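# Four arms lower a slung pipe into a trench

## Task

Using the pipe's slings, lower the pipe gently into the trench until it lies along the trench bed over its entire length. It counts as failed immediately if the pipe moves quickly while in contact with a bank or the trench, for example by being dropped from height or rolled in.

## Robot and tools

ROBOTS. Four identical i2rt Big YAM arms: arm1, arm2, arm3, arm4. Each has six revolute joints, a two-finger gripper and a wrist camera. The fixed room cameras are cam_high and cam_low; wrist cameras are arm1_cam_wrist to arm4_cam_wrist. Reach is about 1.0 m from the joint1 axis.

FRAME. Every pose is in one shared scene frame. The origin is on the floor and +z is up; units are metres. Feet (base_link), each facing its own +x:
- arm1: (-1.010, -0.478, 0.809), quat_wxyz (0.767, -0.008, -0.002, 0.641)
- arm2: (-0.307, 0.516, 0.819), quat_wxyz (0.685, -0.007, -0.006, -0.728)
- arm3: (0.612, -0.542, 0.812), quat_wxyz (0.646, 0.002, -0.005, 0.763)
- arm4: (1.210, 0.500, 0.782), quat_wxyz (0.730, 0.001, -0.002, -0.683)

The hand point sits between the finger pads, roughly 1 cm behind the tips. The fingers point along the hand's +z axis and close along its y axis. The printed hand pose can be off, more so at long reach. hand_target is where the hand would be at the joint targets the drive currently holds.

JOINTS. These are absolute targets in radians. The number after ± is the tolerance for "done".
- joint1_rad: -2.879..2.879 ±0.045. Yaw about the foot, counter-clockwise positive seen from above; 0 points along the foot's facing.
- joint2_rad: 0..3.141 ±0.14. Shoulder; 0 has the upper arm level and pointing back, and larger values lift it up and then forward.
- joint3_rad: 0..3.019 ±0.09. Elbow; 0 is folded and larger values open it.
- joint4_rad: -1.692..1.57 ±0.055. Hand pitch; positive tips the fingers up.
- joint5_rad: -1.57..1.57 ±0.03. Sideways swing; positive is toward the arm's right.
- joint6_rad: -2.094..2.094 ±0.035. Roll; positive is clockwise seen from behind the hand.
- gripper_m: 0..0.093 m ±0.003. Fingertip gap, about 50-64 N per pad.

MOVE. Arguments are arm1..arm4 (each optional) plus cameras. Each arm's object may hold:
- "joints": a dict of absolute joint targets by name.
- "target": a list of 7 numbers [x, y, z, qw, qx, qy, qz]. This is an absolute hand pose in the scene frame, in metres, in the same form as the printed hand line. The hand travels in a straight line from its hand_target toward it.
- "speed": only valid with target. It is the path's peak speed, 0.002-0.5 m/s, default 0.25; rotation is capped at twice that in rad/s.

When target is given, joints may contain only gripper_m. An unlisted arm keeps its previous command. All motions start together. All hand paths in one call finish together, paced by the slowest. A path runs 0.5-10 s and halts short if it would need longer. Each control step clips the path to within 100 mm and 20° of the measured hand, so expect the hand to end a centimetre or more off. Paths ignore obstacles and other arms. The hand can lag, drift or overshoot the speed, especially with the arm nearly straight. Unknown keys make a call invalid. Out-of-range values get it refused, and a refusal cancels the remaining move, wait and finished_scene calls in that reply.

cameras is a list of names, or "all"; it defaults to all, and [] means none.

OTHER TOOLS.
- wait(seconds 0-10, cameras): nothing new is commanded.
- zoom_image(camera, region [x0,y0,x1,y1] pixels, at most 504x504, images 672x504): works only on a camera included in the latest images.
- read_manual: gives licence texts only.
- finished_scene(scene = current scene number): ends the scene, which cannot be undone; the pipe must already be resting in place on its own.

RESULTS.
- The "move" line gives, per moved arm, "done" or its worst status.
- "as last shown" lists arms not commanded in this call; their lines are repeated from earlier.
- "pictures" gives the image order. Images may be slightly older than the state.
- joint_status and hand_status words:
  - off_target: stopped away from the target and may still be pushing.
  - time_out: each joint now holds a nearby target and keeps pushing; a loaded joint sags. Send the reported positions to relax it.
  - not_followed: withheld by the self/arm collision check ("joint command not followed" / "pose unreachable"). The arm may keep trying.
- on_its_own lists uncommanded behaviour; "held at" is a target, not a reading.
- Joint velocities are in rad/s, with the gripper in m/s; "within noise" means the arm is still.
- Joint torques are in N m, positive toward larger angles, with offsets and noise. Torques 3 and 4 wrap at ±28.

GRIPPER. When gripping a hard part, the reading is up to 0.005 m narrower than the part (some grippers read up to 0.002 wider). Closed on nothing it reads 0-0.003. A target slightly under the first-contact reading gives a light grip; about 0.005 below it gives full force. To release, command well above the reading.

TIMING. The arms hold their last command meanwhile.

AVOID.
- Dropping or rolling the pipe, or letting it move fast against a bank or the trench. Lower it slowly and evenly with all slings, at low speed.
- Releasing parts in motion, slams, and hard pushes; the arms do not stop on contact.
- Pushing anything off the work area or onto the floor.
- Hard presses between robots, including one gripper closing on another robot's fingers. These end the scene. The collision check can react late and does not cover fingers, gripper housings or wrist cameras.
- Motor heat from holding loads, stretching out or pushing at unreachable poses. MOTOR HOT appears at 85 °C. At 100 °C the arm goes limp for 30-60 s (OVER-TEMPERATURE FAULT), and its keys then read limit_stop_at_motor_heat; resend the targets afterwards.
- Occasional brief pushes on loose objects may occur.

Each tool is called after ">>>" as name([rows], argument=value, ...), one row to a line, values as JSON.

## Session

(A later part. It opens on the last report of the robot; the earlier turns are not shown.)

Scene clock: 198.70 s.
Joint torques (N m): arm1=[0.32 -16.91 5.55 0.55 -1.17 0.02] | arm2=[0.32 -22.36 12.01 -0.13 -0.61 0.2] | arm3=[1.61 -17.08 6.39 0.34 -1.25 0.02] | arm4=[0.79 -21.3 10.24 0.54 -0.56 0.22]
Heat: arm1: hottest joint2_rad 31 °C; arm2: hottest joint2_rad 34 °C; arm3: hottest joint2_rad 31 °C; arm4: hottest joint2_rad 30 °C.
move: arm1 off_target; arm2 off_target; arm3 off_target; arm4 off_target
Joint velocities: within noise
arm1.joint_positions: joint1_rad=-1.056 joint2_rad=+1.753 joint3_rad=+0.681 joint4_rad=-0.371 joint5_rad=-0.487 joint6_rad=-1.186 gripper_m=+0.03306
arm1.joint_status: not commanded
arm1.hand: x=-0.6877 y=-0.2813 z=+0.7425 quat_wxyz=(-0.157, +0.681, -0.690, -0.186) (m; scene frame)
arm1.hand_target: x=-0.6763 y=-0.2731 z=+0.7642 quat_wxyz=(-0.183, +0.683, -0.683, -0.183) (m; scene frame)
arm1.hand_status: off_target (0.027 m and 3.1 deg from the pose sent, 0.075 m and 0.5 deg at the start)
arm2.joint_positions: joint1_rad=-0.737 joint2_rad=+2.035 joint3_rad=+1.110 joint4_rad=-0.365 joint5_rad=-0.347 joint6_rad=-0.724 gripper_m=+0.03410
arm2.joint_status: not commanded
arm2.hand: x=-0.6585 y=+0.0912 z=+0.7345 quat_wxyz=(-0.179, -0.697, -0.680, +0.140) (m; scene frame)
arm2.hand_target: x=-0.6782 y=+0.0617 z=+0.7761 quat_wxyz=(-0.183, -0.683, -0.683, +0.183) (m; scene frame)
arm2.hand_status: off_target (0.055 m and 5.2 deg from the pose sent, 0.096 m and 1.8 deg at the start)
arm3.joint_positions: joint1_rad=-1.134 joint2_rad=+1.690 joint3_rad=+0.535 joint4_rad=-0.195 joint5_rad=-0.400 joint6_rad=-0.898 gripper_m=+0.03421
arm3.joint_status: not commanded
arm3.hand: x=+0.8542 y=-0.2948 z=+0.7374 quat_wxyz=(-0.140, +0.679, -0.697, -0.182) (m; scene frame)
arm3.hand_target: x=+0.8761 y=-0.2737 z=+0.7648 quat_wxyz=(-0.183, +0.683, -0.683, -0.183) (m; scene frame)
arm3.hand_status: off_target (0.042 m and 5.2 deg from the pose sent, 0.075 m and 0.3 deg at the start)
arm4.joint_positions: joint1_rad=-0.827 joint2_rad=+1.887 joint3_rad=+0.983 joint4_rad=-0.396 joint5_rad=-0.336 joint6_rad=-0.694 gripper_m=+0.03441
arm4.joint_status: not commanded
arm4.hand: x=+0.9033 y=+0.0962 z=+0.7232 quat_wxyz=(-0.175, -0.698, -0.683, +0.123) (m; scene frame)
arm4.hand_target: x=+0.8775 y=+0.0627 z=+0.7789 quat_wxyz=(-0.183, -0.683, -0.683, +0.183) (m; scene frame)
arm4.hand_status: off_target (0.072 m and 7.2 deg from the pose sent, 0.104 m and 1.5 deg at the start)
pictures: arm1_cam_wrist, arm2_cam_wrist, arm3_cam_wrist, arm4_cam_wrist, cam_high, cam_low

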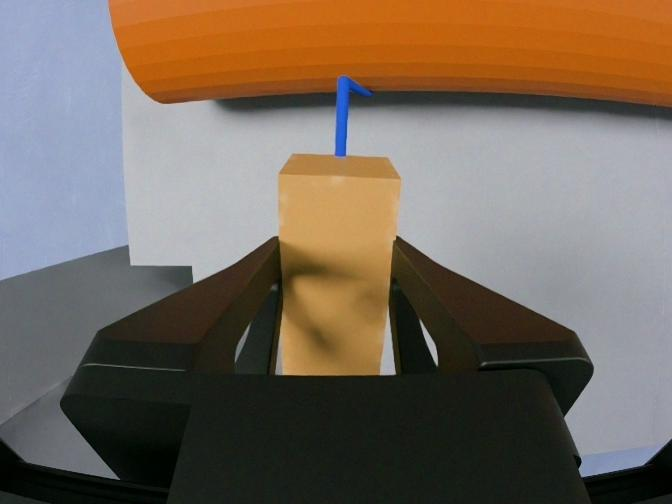

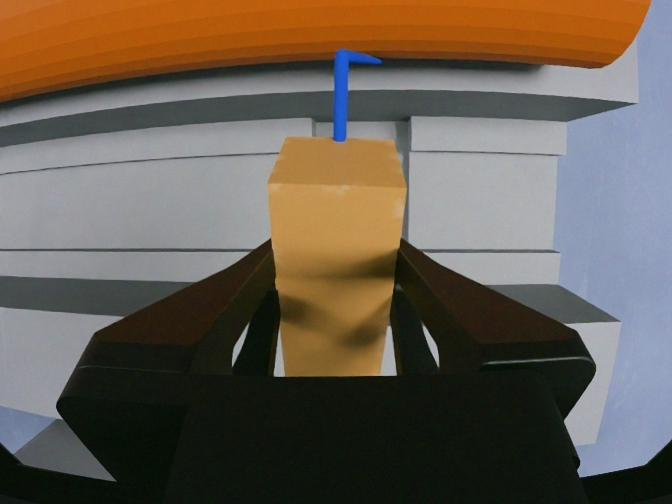

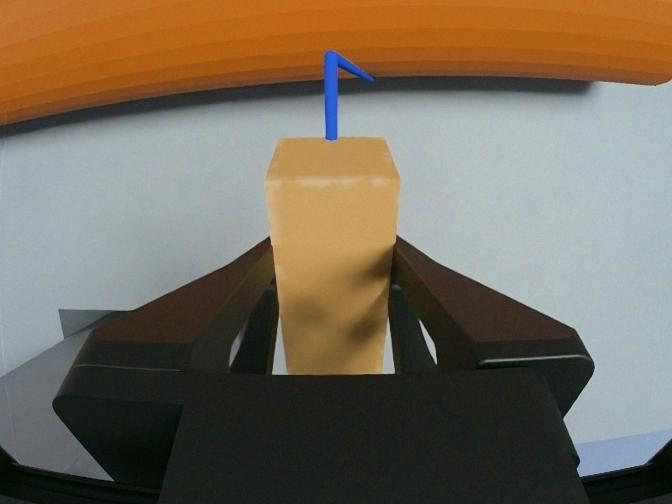

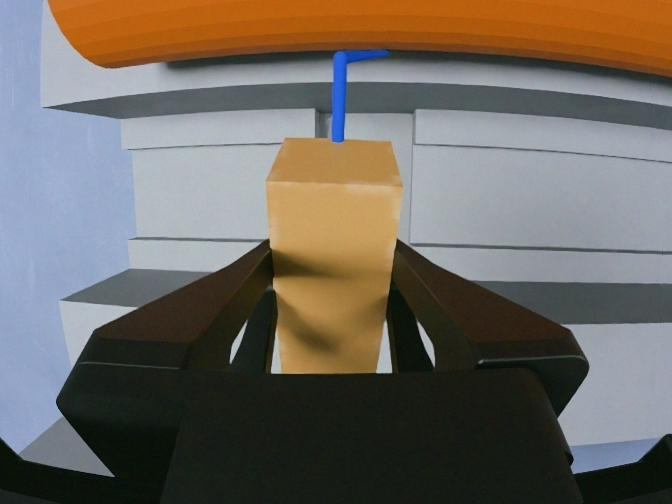

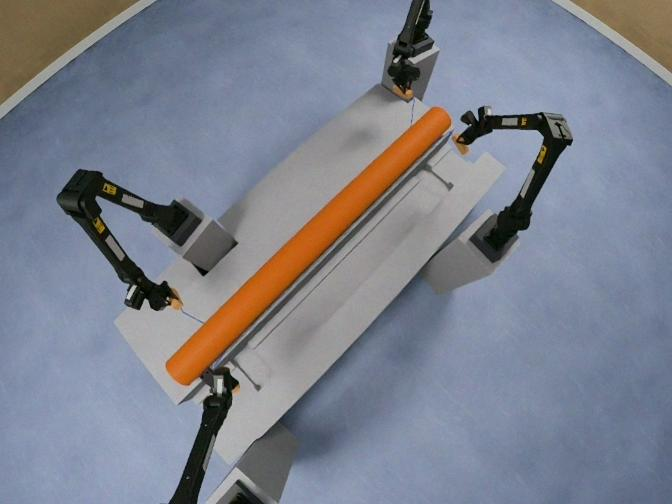

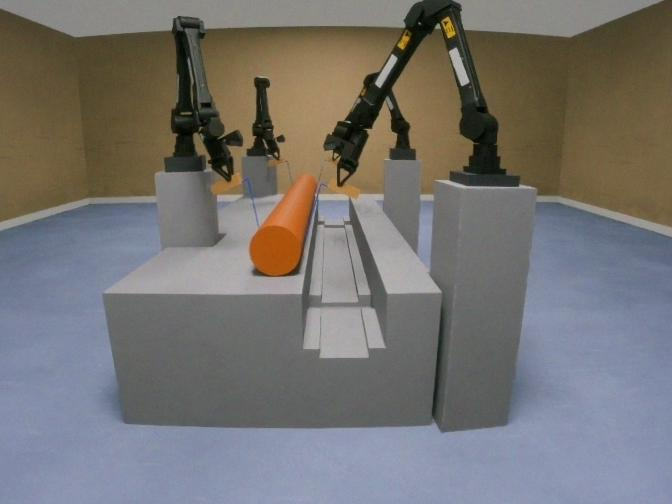

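>>> move(arm1={"target": [-0.676, -0.288, 0.70, 0, 0.7071, -0.7071, 0], "speed": 0.08}, arm2={"target": [-0.680, 0.080, 0.71, 0, 0.7071, 0.7071, 0], "speed": 0.08}, arm3={"target": [0.877, -0.288, 0.70, 0, 0.7071, -0.7071, 0], "speed": 0.08}, arm4={"target": [0.872, 0.080, 0.71, 0, 0.7071, 0.7071, 0], "speed": 0.08})

Scene clock: 225.43 s.
Joint torques (N m): arm1=[0.85 -12.4 6.5 0.09 0.07 0.04] | arm2=[0.56 -20.48 11.44 -0.95 -0.05 0.22] | arm3=[1.85 -14.21 5.48 -0.36 -0.05 0.1] | arm4=[0.97 -18.14 9.28 -0.31 0.13 0.32]
Heat: arm1: hottest joint2_rad 32 °C; arm2: hottest joint2_rad 37 °C; arm3: hottest joint2_rad 32 °C; arm4: hottest joint3_rad 34 °C.
move: arm1 done; arm2 off_target; arm3 off_target; arm4 off_target
Joint velocities: within noise
arm1.joint_positions: joint1_rad=-0.885 joint2_rad=+1.862 joint3_rad=+0.780 joint4_rad=-0.493 joint5_rad=-0.018 joint6_rad=-1.064 gripper_m=+0.03306
arm1.joint_status: not commanded
arm1.hand: x=-0.6833 y=-0.2951 z=+0.7023 quat_wxyz=(-0.002, +0.708, -0.707, -0.001) (m; scene frame)
arm1.hand_target: x=-0.6762 y=-0.2882 z=+0.7001 quat_wxyz=(+0.000, +0.707, -0.707, +0.000) (m; scene frame)
arm1.hand_status: done (0.010 m and 0.3 deg from the pose sent, 0.045 m and 28.2 deg at the start)
arm2.joint_positions: joint1_rad=-0.659 joint2_rad=+2.200 joint3_rad=+1.388 joint4_rad=-0.801 joint5_rad=+0.007 joint6_rad=-0.714 gripper_m=+0.03411
arm2.joint_status: not commanded
arm2.hand: x=-0.6725 y=+0.1004 z=+0.7011 quat_wxyz=(+0.000, -0.709, -0.705, -0.014) (m; scene frame)
arm2.hand_target: x=-0.6795 y=+0.0805 z=+0.7105 quat_wxyz=(+0.000, -0.707, -0.707, +0.000) (m; scene frame)
arm2.hand_status: off_target (0.023 m and 1.7 deg from the pose sent, 0.034 m and 26.3 deg at the start)
arm3.joint_positions: joint1_rad=-0.977 joint2_rad=+1.858 joint3_rad=+0.735 joint4_rad=-0.463 joint5_rad=+0.001 joint6_rad=-0.811 gripper_m=+0.03421
arm3.joint_status: not commanded
arm3.hand: x=+0.8711 y=-0.2969 z=+0.6995 quat_wxyz=(+0.003, +0.707, -0.707, -0.002) (m; scene frame)
arm3.hand_target: x=+0.8768 y=-0.2881 z=+0.7001 quat_wxyz=(+0.000, +0.707, -0.707, +0.000) (m; scene frame)
arm3.hand_status: off_target (0.011 m and 0.4 deg from the pose sent, 0.044 m and 26.6 deg at the start)
arm4.joint_positions: joint1_rad=-0.751 joint2_rad=+2.054 joint3_rad=+1.256 joint4_rad=-0.809 joint5_rad=+0.002 joint6_rad=-0.690 gripper_m=+0.03442
arm4.joint_status: not commanded
arm4.hand: x=+0.8833 y=+0.1009 z=+0.6967 quat_wxyz=(+0.000, -0.705, -0.709, -0.019) (m; scene frame)
arm4.hand_target: x=+0.8726 y=+0.0806 z=+0.7106 quat_wxyz=(+0.000, -0.707, -0.707, +0.000) (m; scene frame)
arm4.hand_status: off_target (0.027 m and 2.2 deg from the pose sent, 0.038 m and 24.7 deg at the start)
pictures: arm1_cam_wrist, arm2_cam_wrist, arm3_cam_wrist, arm4_cam_wrist, cam_high, cam_low

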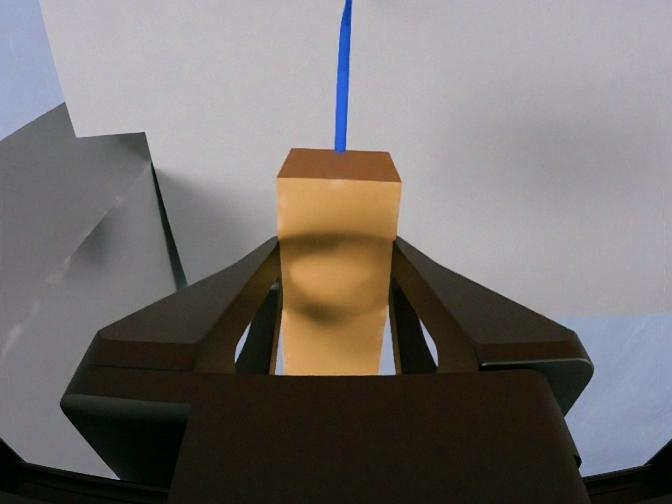

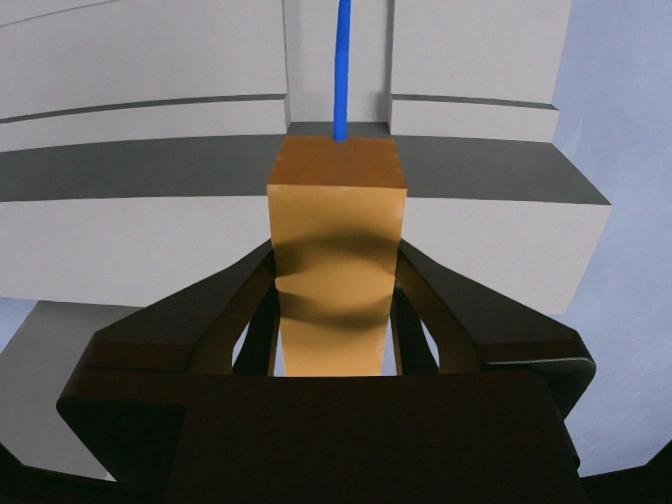

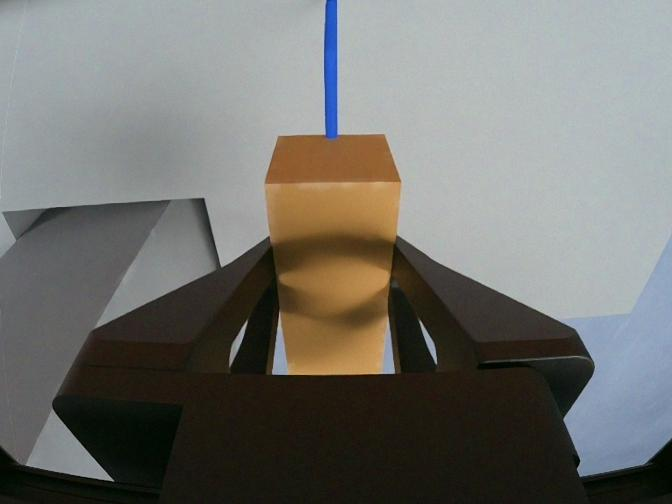

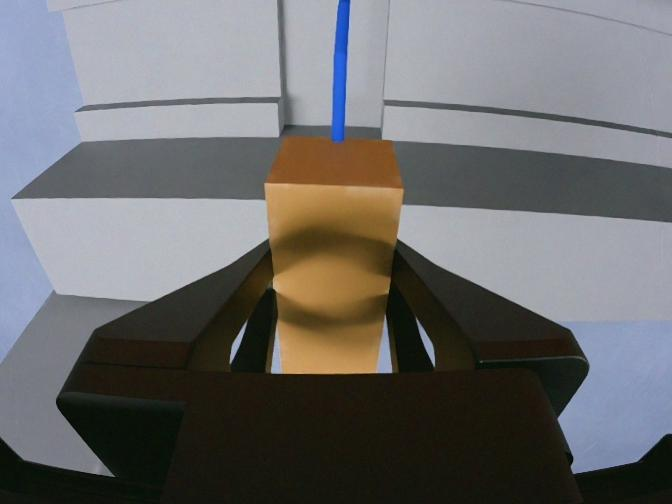

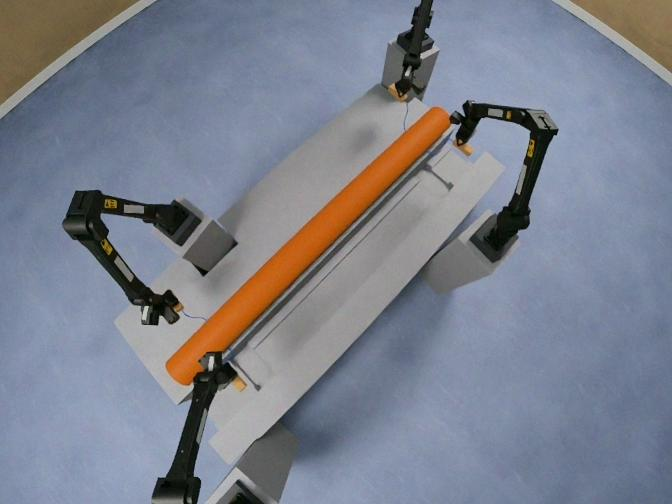

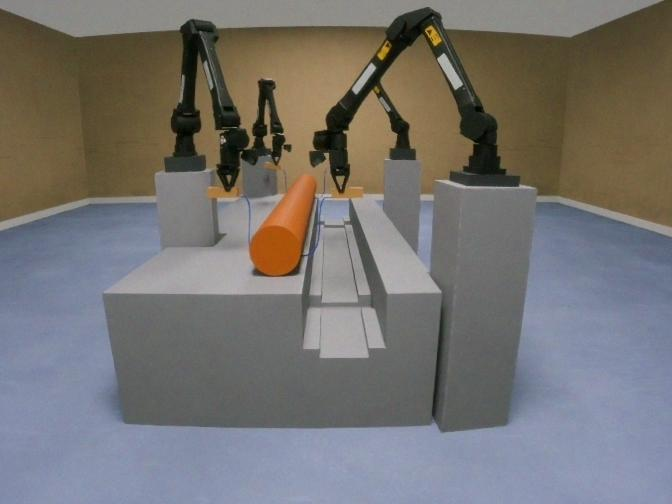

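>>> move(arm1={"target": [-0.676, -0.280, 0.76, 0, 0.7071, -0.7071, 0], "speed": 0.06}, arm2={"target": [-0.680, 0.065, 0.77, 0, 0.7071, 0.7071, 0], "speed": 0.06}, arm3={"target": [0.877, -0.280, 0.76, 0, 0.7071, -0.7071, 0], "speed": 0.06}, arm4={"target": [0.868, 0.065, 0.775, 0, 0.7071, 0.7071, 0], "speed": 0.06})

Scene clock: 230.60 s.
Joint torques (N m): arm1=[0.44 -14.74 7.66 0.09 0.04 0.08] | arm2=[0.5 -22.95 12.22 -0.99 -0.08 0.21] | arm3=[1.79 -16.09 6.71 -0.46 -0.07 0.09] | arm4=[1.03 -21.07 10.03 -0.36 0.11 0.3]
Heat: arm1: hottest joint2_rad 32 °C; arm2: hottest joint2_rad 37 °C; arm3: hottest joint2_rad 32 °C; arm4: hottest joint3_rad 34 °C.
move: arm1 off_target; arm2 off_target; arm3 off_target; arm4 off_target
Joint velocities: within noise
arm1.joint_positions: joint1_rad=-0.870 joint2_rad=+1.752 joint3_rad=+0.806 joint4_rad=-0.669 joint5_rad=-0.018 joint6_rad=-1.048 gripper_m=+0.03306
arm1.joint_status: not commanded
arm1.hand: x=-0.6907 y=-0.2923 z=+0.7467 quat_wxyz=(+0.018, +0.707, -0.707, -0.006) (m; scene frame)
arm1.hand_target: x=-0.6764 y=-0.2802 z=+0.7602 quat_wxyz=(+0.000, +0.707, -0.707, +0.000) (m; scene frame)
arm1.hand_status: off_target (0.023 m and 2.1 deg from the pose sent, 0.060 m and 0.3 deg at the start)
arm2.joint_positions: joint1_rad=-0.641 joint2_rad=+2.147 joint3_rad=+1.443 joint4_rad=-0.935 joint5_rad=+0.007 joint6_rad=-0.696 gripper_m=+0.03411
arm2.joint_status: not commanded
arm2.hand: x=-0.6700 y=+0.0890 z=+0.7457 quat_wxyz=(+0.001, -0.709, -0.705, -0.027) (m; scene frame)
arm2.hand_target: x=-0.6790 y=+0.0659 z=+0.7705 quat_wxyz=(+0.000, -0.707, -0.707, +0.000) (m; scene frame)
arm2.hand_status: off_target (0.036 m and 3.1 deg from the pose sent, 0.078 m and 1.7 deg at the start)
arm3.joint_positions: joint1_rad=-0.962 joint2_rad=+1.732 joint3_rad=+0.763 joint4_rad=-0.647 joint5_rad=+0.001 joint6_rad=-0.795 gripper_m=+0.03421
arm3.joint_status: not commanded
arm3.hand: x=+0.8665 y=-0.2942 z=+0.7482 quat_wxyz=(+0.018, +0.706, -0.708, -0.002) (m; scene frame)
arm3.hand_target: x=+0.8766 y=-0.2802 z=+0.7601 quat_wxyz=(+0.000, +0.707, -0.707, +0.000) (m; scene frame)
arm3.hand_status: off_target (0.021 m and 2.1 deg from the pose sent, 0.063 m and 0.4 deg at the start)
arm4.joint_positions: joint1_rad=-0.740 joint2_rad=+2.006 joint3_rad=+1.336 joint4_rad=-0.969 joint5_rad=+0.002 joint6_rad=-0.678 gripper_m=+0.03442
arm4.joint_status: not commanded
arm4.hand: x=+0.8812 y=+0.0892 z=+0.7446 quat_wxyz=(+0.002, -0.705, -0.708, -0.034) (m; scene frame)
arm4.hand_target: x=+0.8691 y=+0.0661 z=+0.7754 quat_wxyz=(+0.000, -0.707, -0.707, +0.000) (m; scene frame)
arm4.hand_status: off_target (0.041 m and 3.9 deg from the pose sent, 0.087 m and 2.2 deg at the start)
pictures: arm1_cam_wrist, arm2_cam_wrist, arm3_cam_wrist, arm4_cam_wrist, cam_high, cam_low

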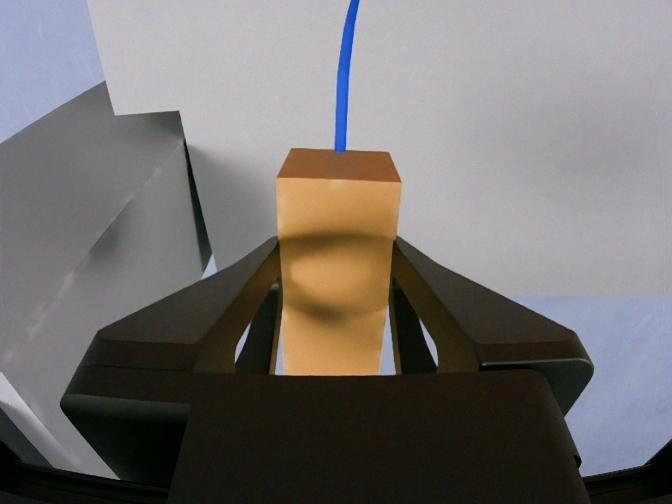

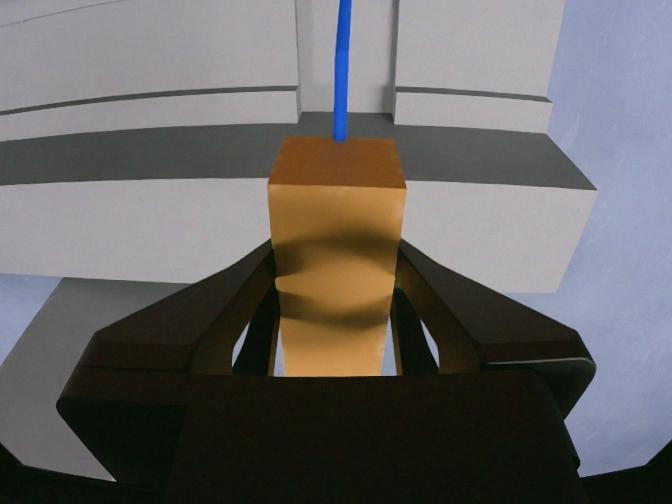

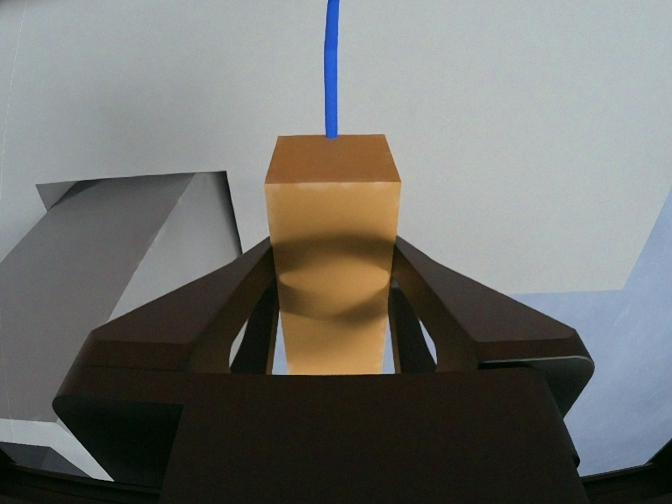

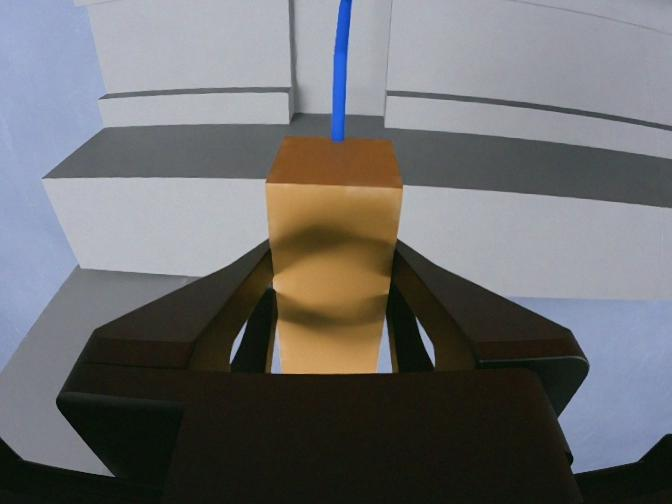

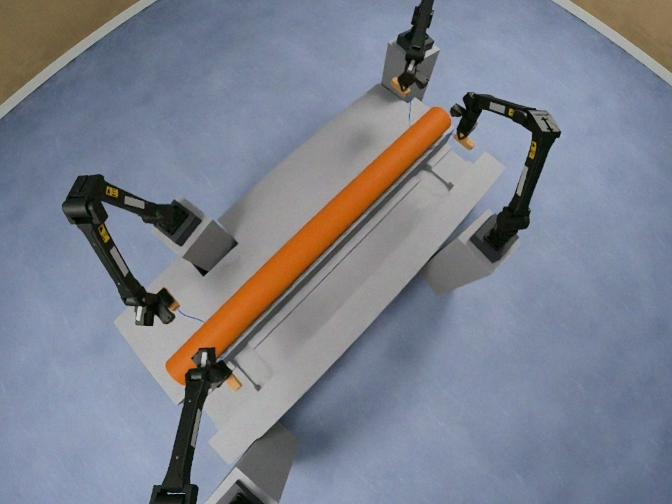

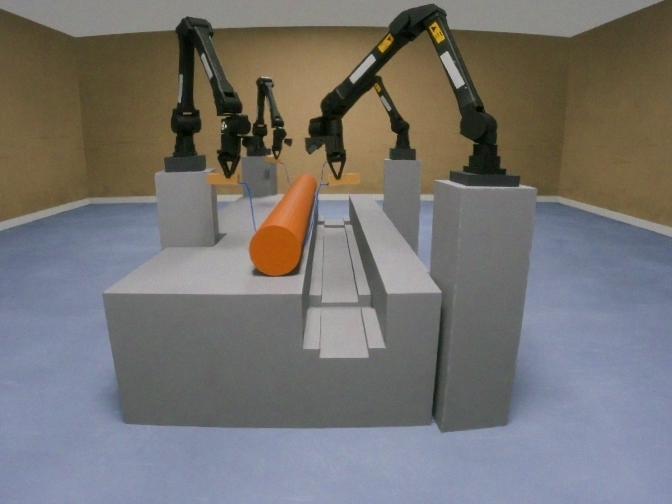

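>>> zoom_image(camera="cam_low", region=[190, 150, 390, 300])

Scaled by 2.520.

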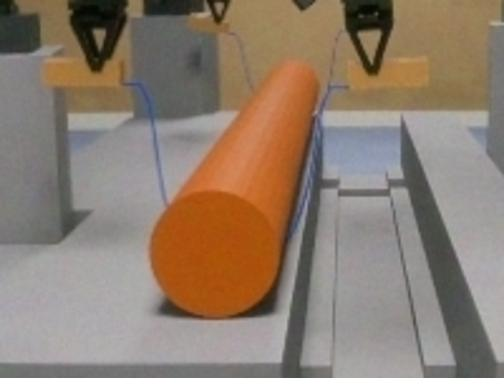

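>>> move(arm1={"target": [-0.672, -0.276, 0.80, 0, 0.7071, -0.7071, 0], "speed": 0.05}, arm2={"target": [-0.685, 0.055, 0.81, 0, 0.7071, 0.7071, 0], "speed": 0.05}, arm3={"target": [0.882, -0.276, 0.80, 0, 0.7071, -0.7071, 0], "speed": 0.05}, arm4={"target": [0.864, 0.055, 0.815, 0, 0.7071, 0.7071, 0], "speed": 0.05})

>>> zoom_image(camera="cam_low", region=[190, 150, 390, 300])

Scene clock: 236.53 s.
Joint torques (N m): arm1=[-0.32 -18.43 9.18 -0.96 0.06 0] | arm2=[0.03 -24.59 14.41 -1.33 -0.1 0.18] | arm3=[1.55 -20.13 8.39 -1.05 -0.13 0.03] | arm4=[0.44 -23.88 12.49 -1.13 0.07 0.22]
Heat: arm1: hottest joint2_rad 33 °C; arm2: hottest joint2_rad 37 °C; arm3: hottest joint2_rad 32 °C; arm4: hottest joint3_rad 34 °C.
move: arm1 off_target; arm2 off_target; arm3 off_target; arm4 off_target
Joint velocities: within noise
arm1.joint_positions: joint1_rad=-0.855 joint2_rad=+1.724 joint3_rad=+0.828 joint4_rad=-0.758 joint5_rad=-0.018 joint6_rad=-1.038 gripper_m=+0.03306
arm1.joint_status: not commanded
arm1.hand: x=-0.6979 y=-0.2895 z=+0.7624 quat_wxyz=(+0.037, +0.708, -0.705, -0.011) (m; scene frame)
arm1.hand_target: x=-0.6733 y=-0.2766 z=+0.7989 quat_wxyz=(+0.000, +0.707, -0.707, +0.000) (m; scene frame)
arm1.hand_status: off_target (0.048 m and 4.4 deg from the pose sent, 0.059 m and 2.1 deg at the start)
arm2.joint_positions: joint1_rad=-0.631 joint2_rad=+2.128 joint3_rad=+1.483 joint4_rad=-1.023 joint5_rad=+0.008 joint6_rad=-0.688 gripper_m=+0.03411
arm2.joint_status: not commanded
arm2.hand: x=-0.6664 y=+0.0845 z=+0.7690 quat_wxyz=(+0.003, -0.708, -0.705, -0.041) (m; scene frame)
arm2.hand_target: x=-0.6832 y=+0.0569 z=+0.8109 quat_wxyz=(+0.000, -0.707, -0.707, +0.000) (m; scene frame)
arm2.hand_status: off_target (0.054 m and 4.8 deg from the pose sent, 0.074 m and 3.1 deg at the start)
arm3.joint_positions: joint1_rad=-0.958 joint2_rad=+1.697 joint3_rad=+0.786 joint4_rad=-0.757 joint5_rad=+0.003 joint6_rad=-0.790 gripper_m=+0.03421
arm3.joint_status: not commanded
arm3.hand: x=+0.8601 y=-0.2990 z=+0.7663 quat_wxyz=(+0.044, +0.705, -0.707, -0.001) (m; scene frame)
arm3.hand_target: x=+0.8808 y=-0.2771 z=+0.7993 quat_wxyz=(+0.000, +0.707, -0.707, +0.000) (m; scene frame)
arm3.hand_status: off_target (0.046 m and 5.1 deg from the pose sent, 0.057 m and 2.1 deg at the start)
arm4.joint_positions: joint1_rad=-0.726 joint2_rad=+1.999 joint3_rad=+1.367 joint4_rad=-1.049 joint5_rad=+0.003 joint6_rad=-0.665 gripper_m=+0.03442
arm4.joint_status: not commanded
arm4.hand: x=+0.8887 y=+0.0879 z=+0.7585 quat_wxyz=(+0.006, -0.704, -0.708, -0.055) (m; scene frame)
arm4.hand_target: x=+0.8667 y=+0.0583 z=+0.8154 quat_wxyz=(+0.000, -0.707, -0.707, +0.000) (m; scene frame)
arm4.hand_status: off_target (0.070 m and 6.3 deg from the pose sent, 0.080 m and 3.9 deg at the start)
pictures: arm1_cam_wrist, arm2_cam_wrist, arm3_cam_wrist, arm4_cam_wrist, cam_high, cam_low

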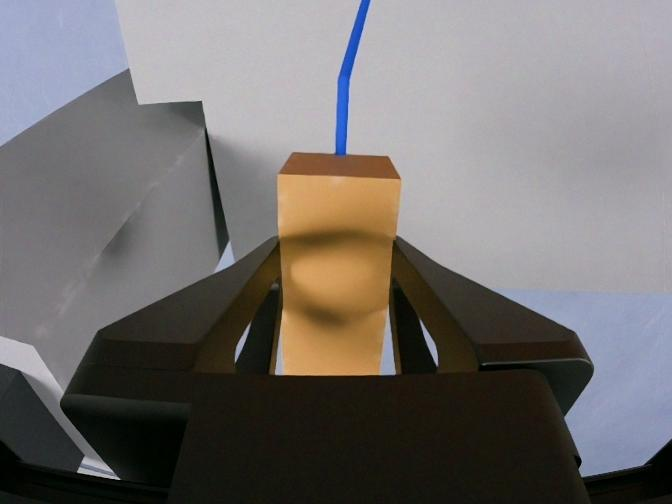

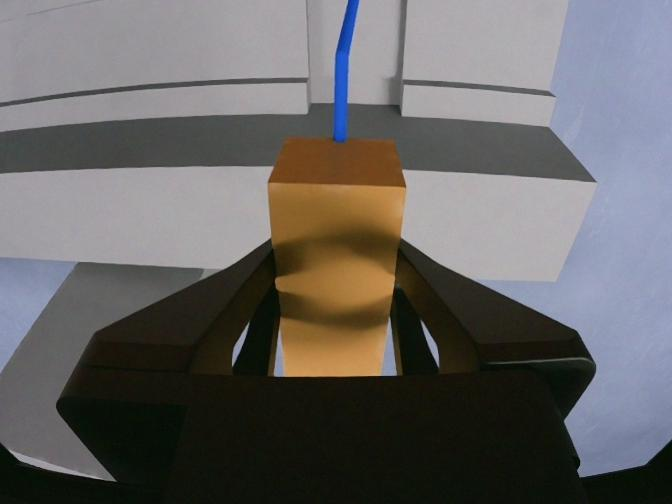

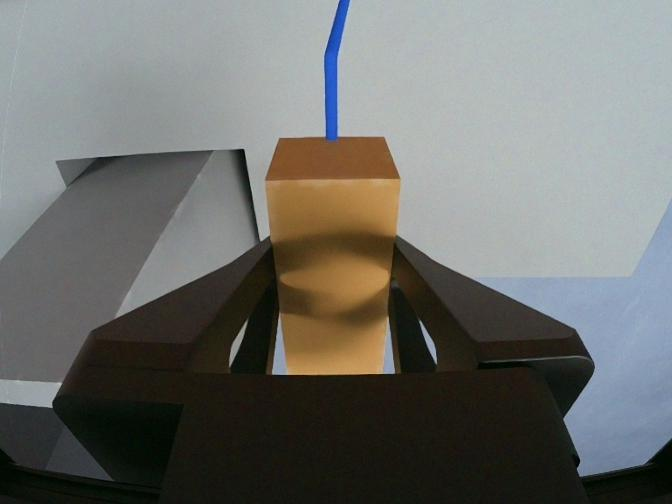

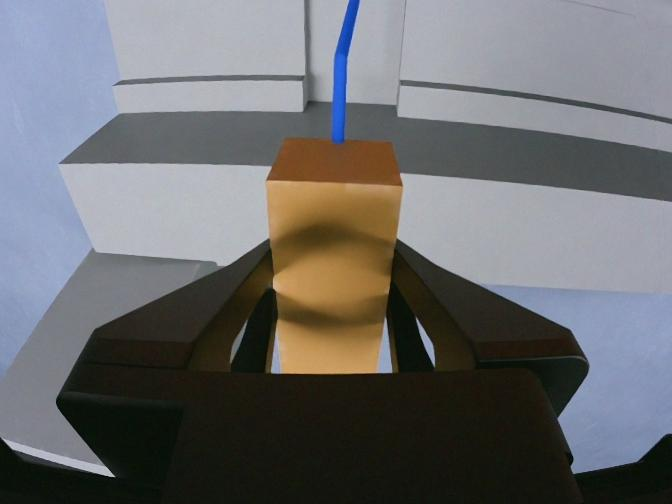

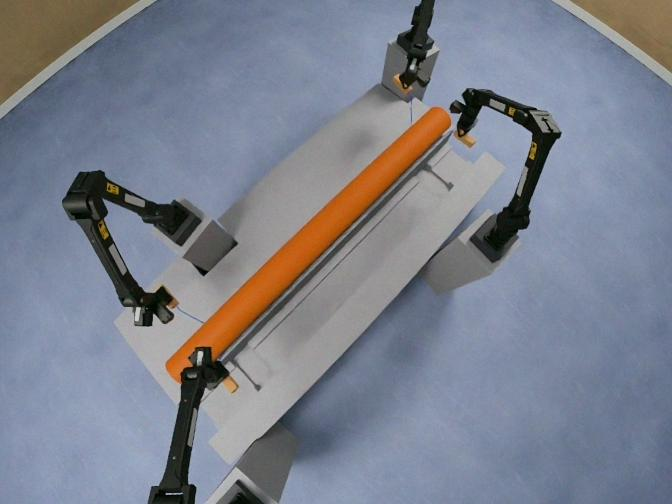

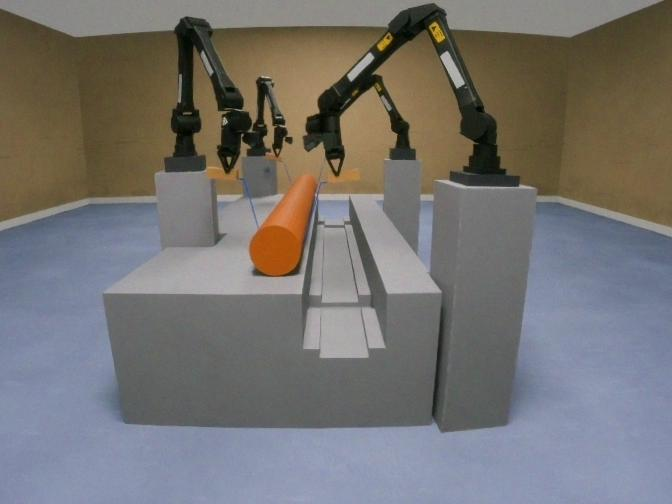

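Scaled by 2.520.

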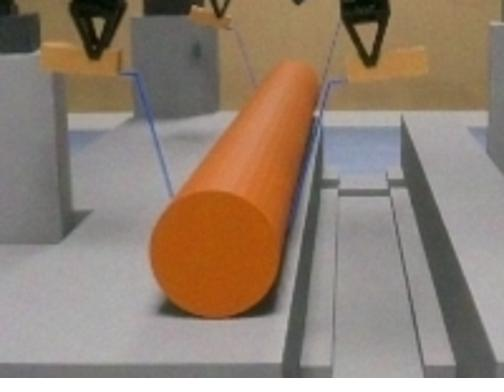

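>>> move(arm1={"target": [-0.660, -0.268, 0.85, 0, 0.7071, -0.7071, 0], "speed": 0.05}, arm2={"target": [-0.694, 0.048, 0.855, 0, 0.7071, 0.7071, 0], "speed": 0.05}, arm3={"target": [0.895, -0.264, 0.85, 0, 0.7071, -0.7071, 0], "speed": 0.05}, arm4={"target": [0.855, 0.045, 0.86, 0, 0.7071, 0.7071, 0], "speed": 0.05})

>>> zoom_image(camera="cam_low", region=[190, 150, 390, 300])

Scene clock: 241.80 s.
Joint torques (N m): arm1=[-0.32 -20.31 10.99 -1.36 0.13 -0.01] | arm2=[-0.56 -29.45 16.24 -2.56 -0.09 0.08] | arm3=[0.97 -23.36 10.06 -1.87 -0.12 -0.02] | arm4=[0.09 -27.99 14.02 -2.04 0.04 0.14]
Heat: arm1: hottest joint2_rad 33 °C; arm2: hottest joint2_rad 38 °C; arm3: hottest joint2_rad 32 °C; arm4: hottest joint3_rad 35 °C.
move: arm1 off_target; arm2 off_target; arm3 off_target; arm4 off_target
Joint velocities: within noise
arm1.joint_positions: joint1_rad=-0.851 joint2_rad=+1.680 joint3_rad=+0.895 joint4_rad=-0.896 joint5_rad=-0.020 joint6_rad=-1.035 gripper_m=+0.03306
arm1.joint_status: not commanded
arm1.hand: x=-0.6915 y=-0.2831 z=+0.7967 quat_wxyz=(+0.049, +0.708, -0.705, -0.015) (m; scene frame)
arm1.hand_target: x=-0.6625 y=-0.2693 z=+0.8479 quat_wxyz=(-0.001, +0.707, -0.707, +0.000) (m; scene frame)
arm1.hand_status: off_target (0.064 m and 5.9 deg from the pose sent, 0.098 m and 4.4 deg at the start)
arm2.joint_positions: joint1_rad=-0.626 joint2_rad=+2.143 joint3_rad=+1.532 joint4_rad=-1.098 joint5_rad=+0.009 joint6_rad=-0.683 gripper_m=+0.03411
arm2.joint_status: not commanded
arm2.hand: x=-0.6657 y=+0.0813 z=+0.7771 quat_wxyz=(+0.006, -0.707, -0.705, -0.061) (m; scene frame)
arm2.hand_target: x=-0.6901 y=+0.0525 z=+0.8543 quat_wxyz=(+0.000, -0.707, -0.707, +0.001) (m; scene frame)
arm2.hand_status: off_target (0.089 m and 7.1 deg from the pose sent, 0.098 m and 4.8 deg at the start)
arm3.joint_positions: joint1_rad=-0.952 joint2_rad=+1.668 joint3_rad=+0.866 joint4_rad=-0.894 joint5_rad=+0.003 joint6_rad=-0.787 gripper_m=+0.03421
arm3.joint_status: not commanded
arm3.hand: x=+0.8684 y=-0.2882 z=+0.7976 quat_wxyz=(+0.058, +0.706, -0.706, -0.001) (m; scene frame)
arm3.hand_target: x=+0.8929 y=-0.2660 z=+0.8478 quat_wxyz=(+0.000, +0.707, -0.707, +0.000) (m; scene frame)
arm3.hand_status: off_target (0.064 m and 6.7 deg from the pose sent, 0.097 m and 5.0 deg at the start)
arm4.joint_positions: joint1_rad=-0.724 joint2_rad=+2.015 joint3_rad=+1.418 joint4_rad=-1.120 joint5_rad=+0.005 joint6_rad=-0.659 gripper_m=+0.03442
arm4.joint_status: not commanded
arm4.hand: x=+0.8872 y=+0.0842 z=+0.7670 quat_wxyz=(+0.009, -0.704, -0.706, -0.073) (m; scene frame)
arm4.hand_target: x=+0.8615 y=+0.0533 z=+0.8533 quat_wxyz=(+0.000, -0.707, -0.707, +0.001) (m; scene frame)
arm4.hand_status: off_target (0.106 m and 8.4 deg from the pose sent, 0.115 m and 6.3 deg at the start; pose on its path clipped on 21 of 49 steps)
pictures: arm1_cam_wrist, arm2_cam_wrist, arm3_cam_wrist, arm4_cam_wrist, cam_high, cam_low

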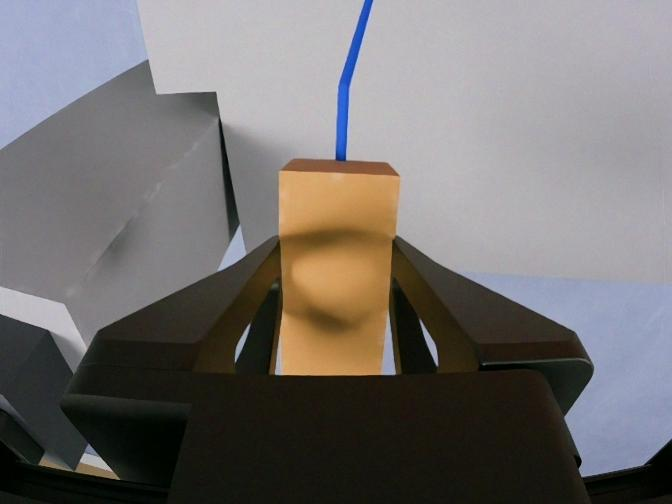

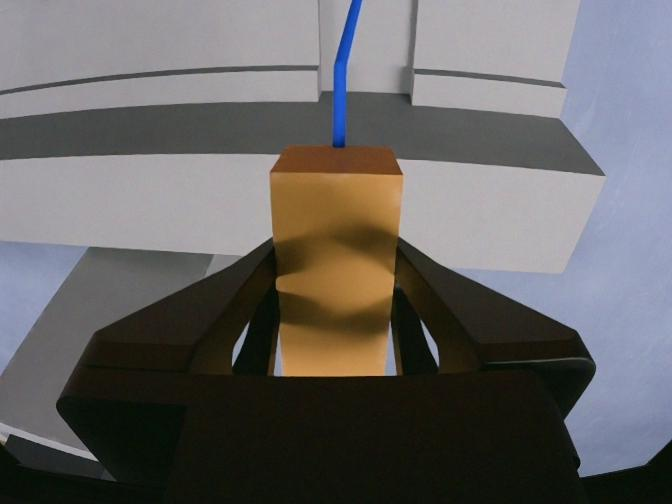

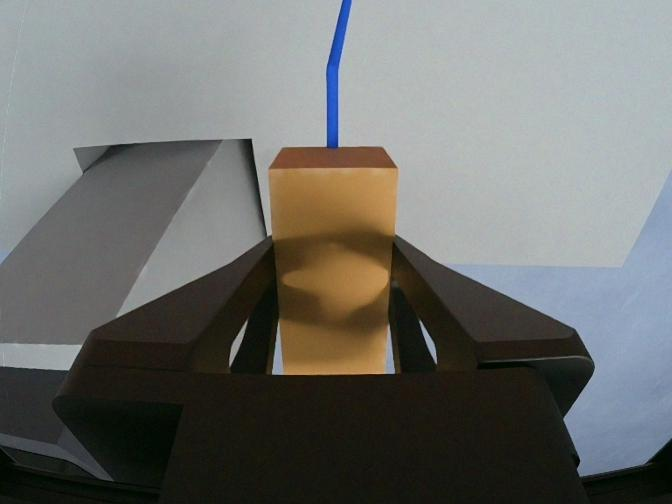

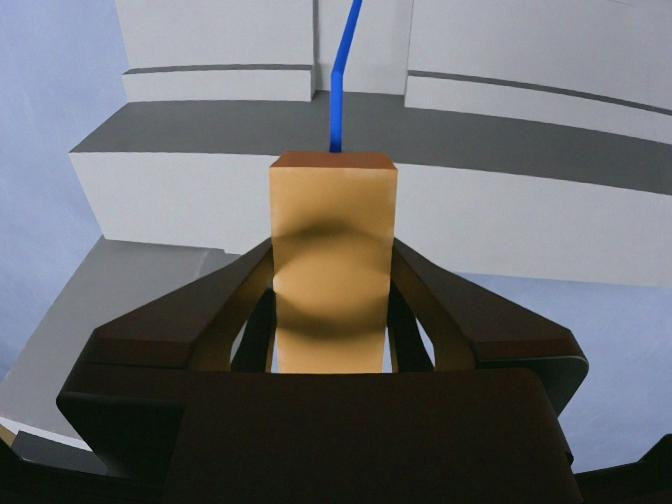

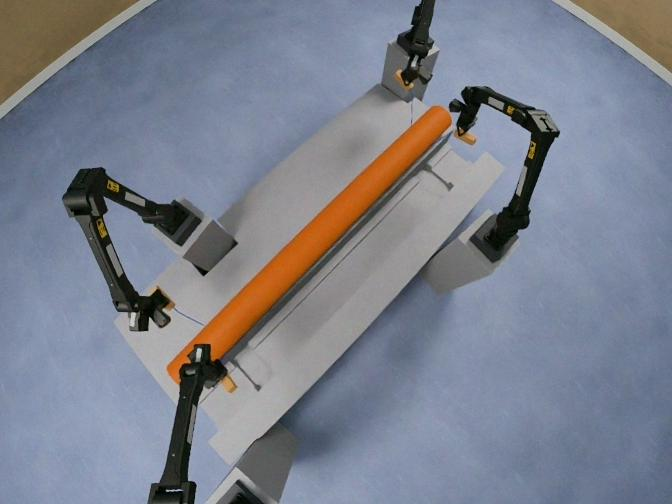

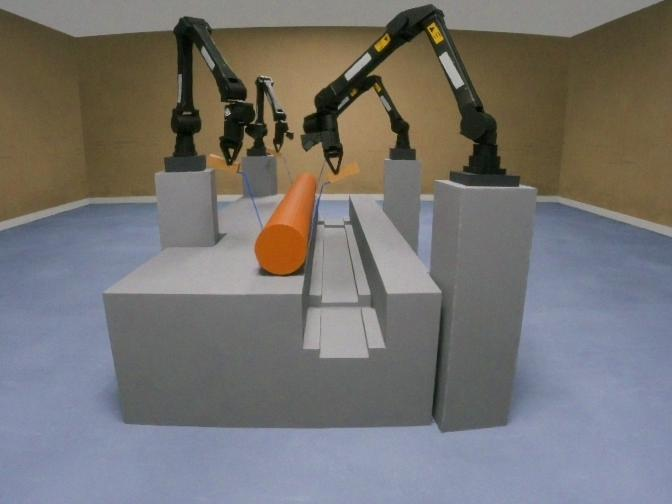

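Scaled by 2.520.

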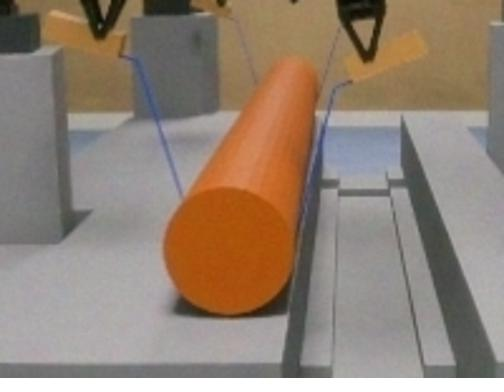

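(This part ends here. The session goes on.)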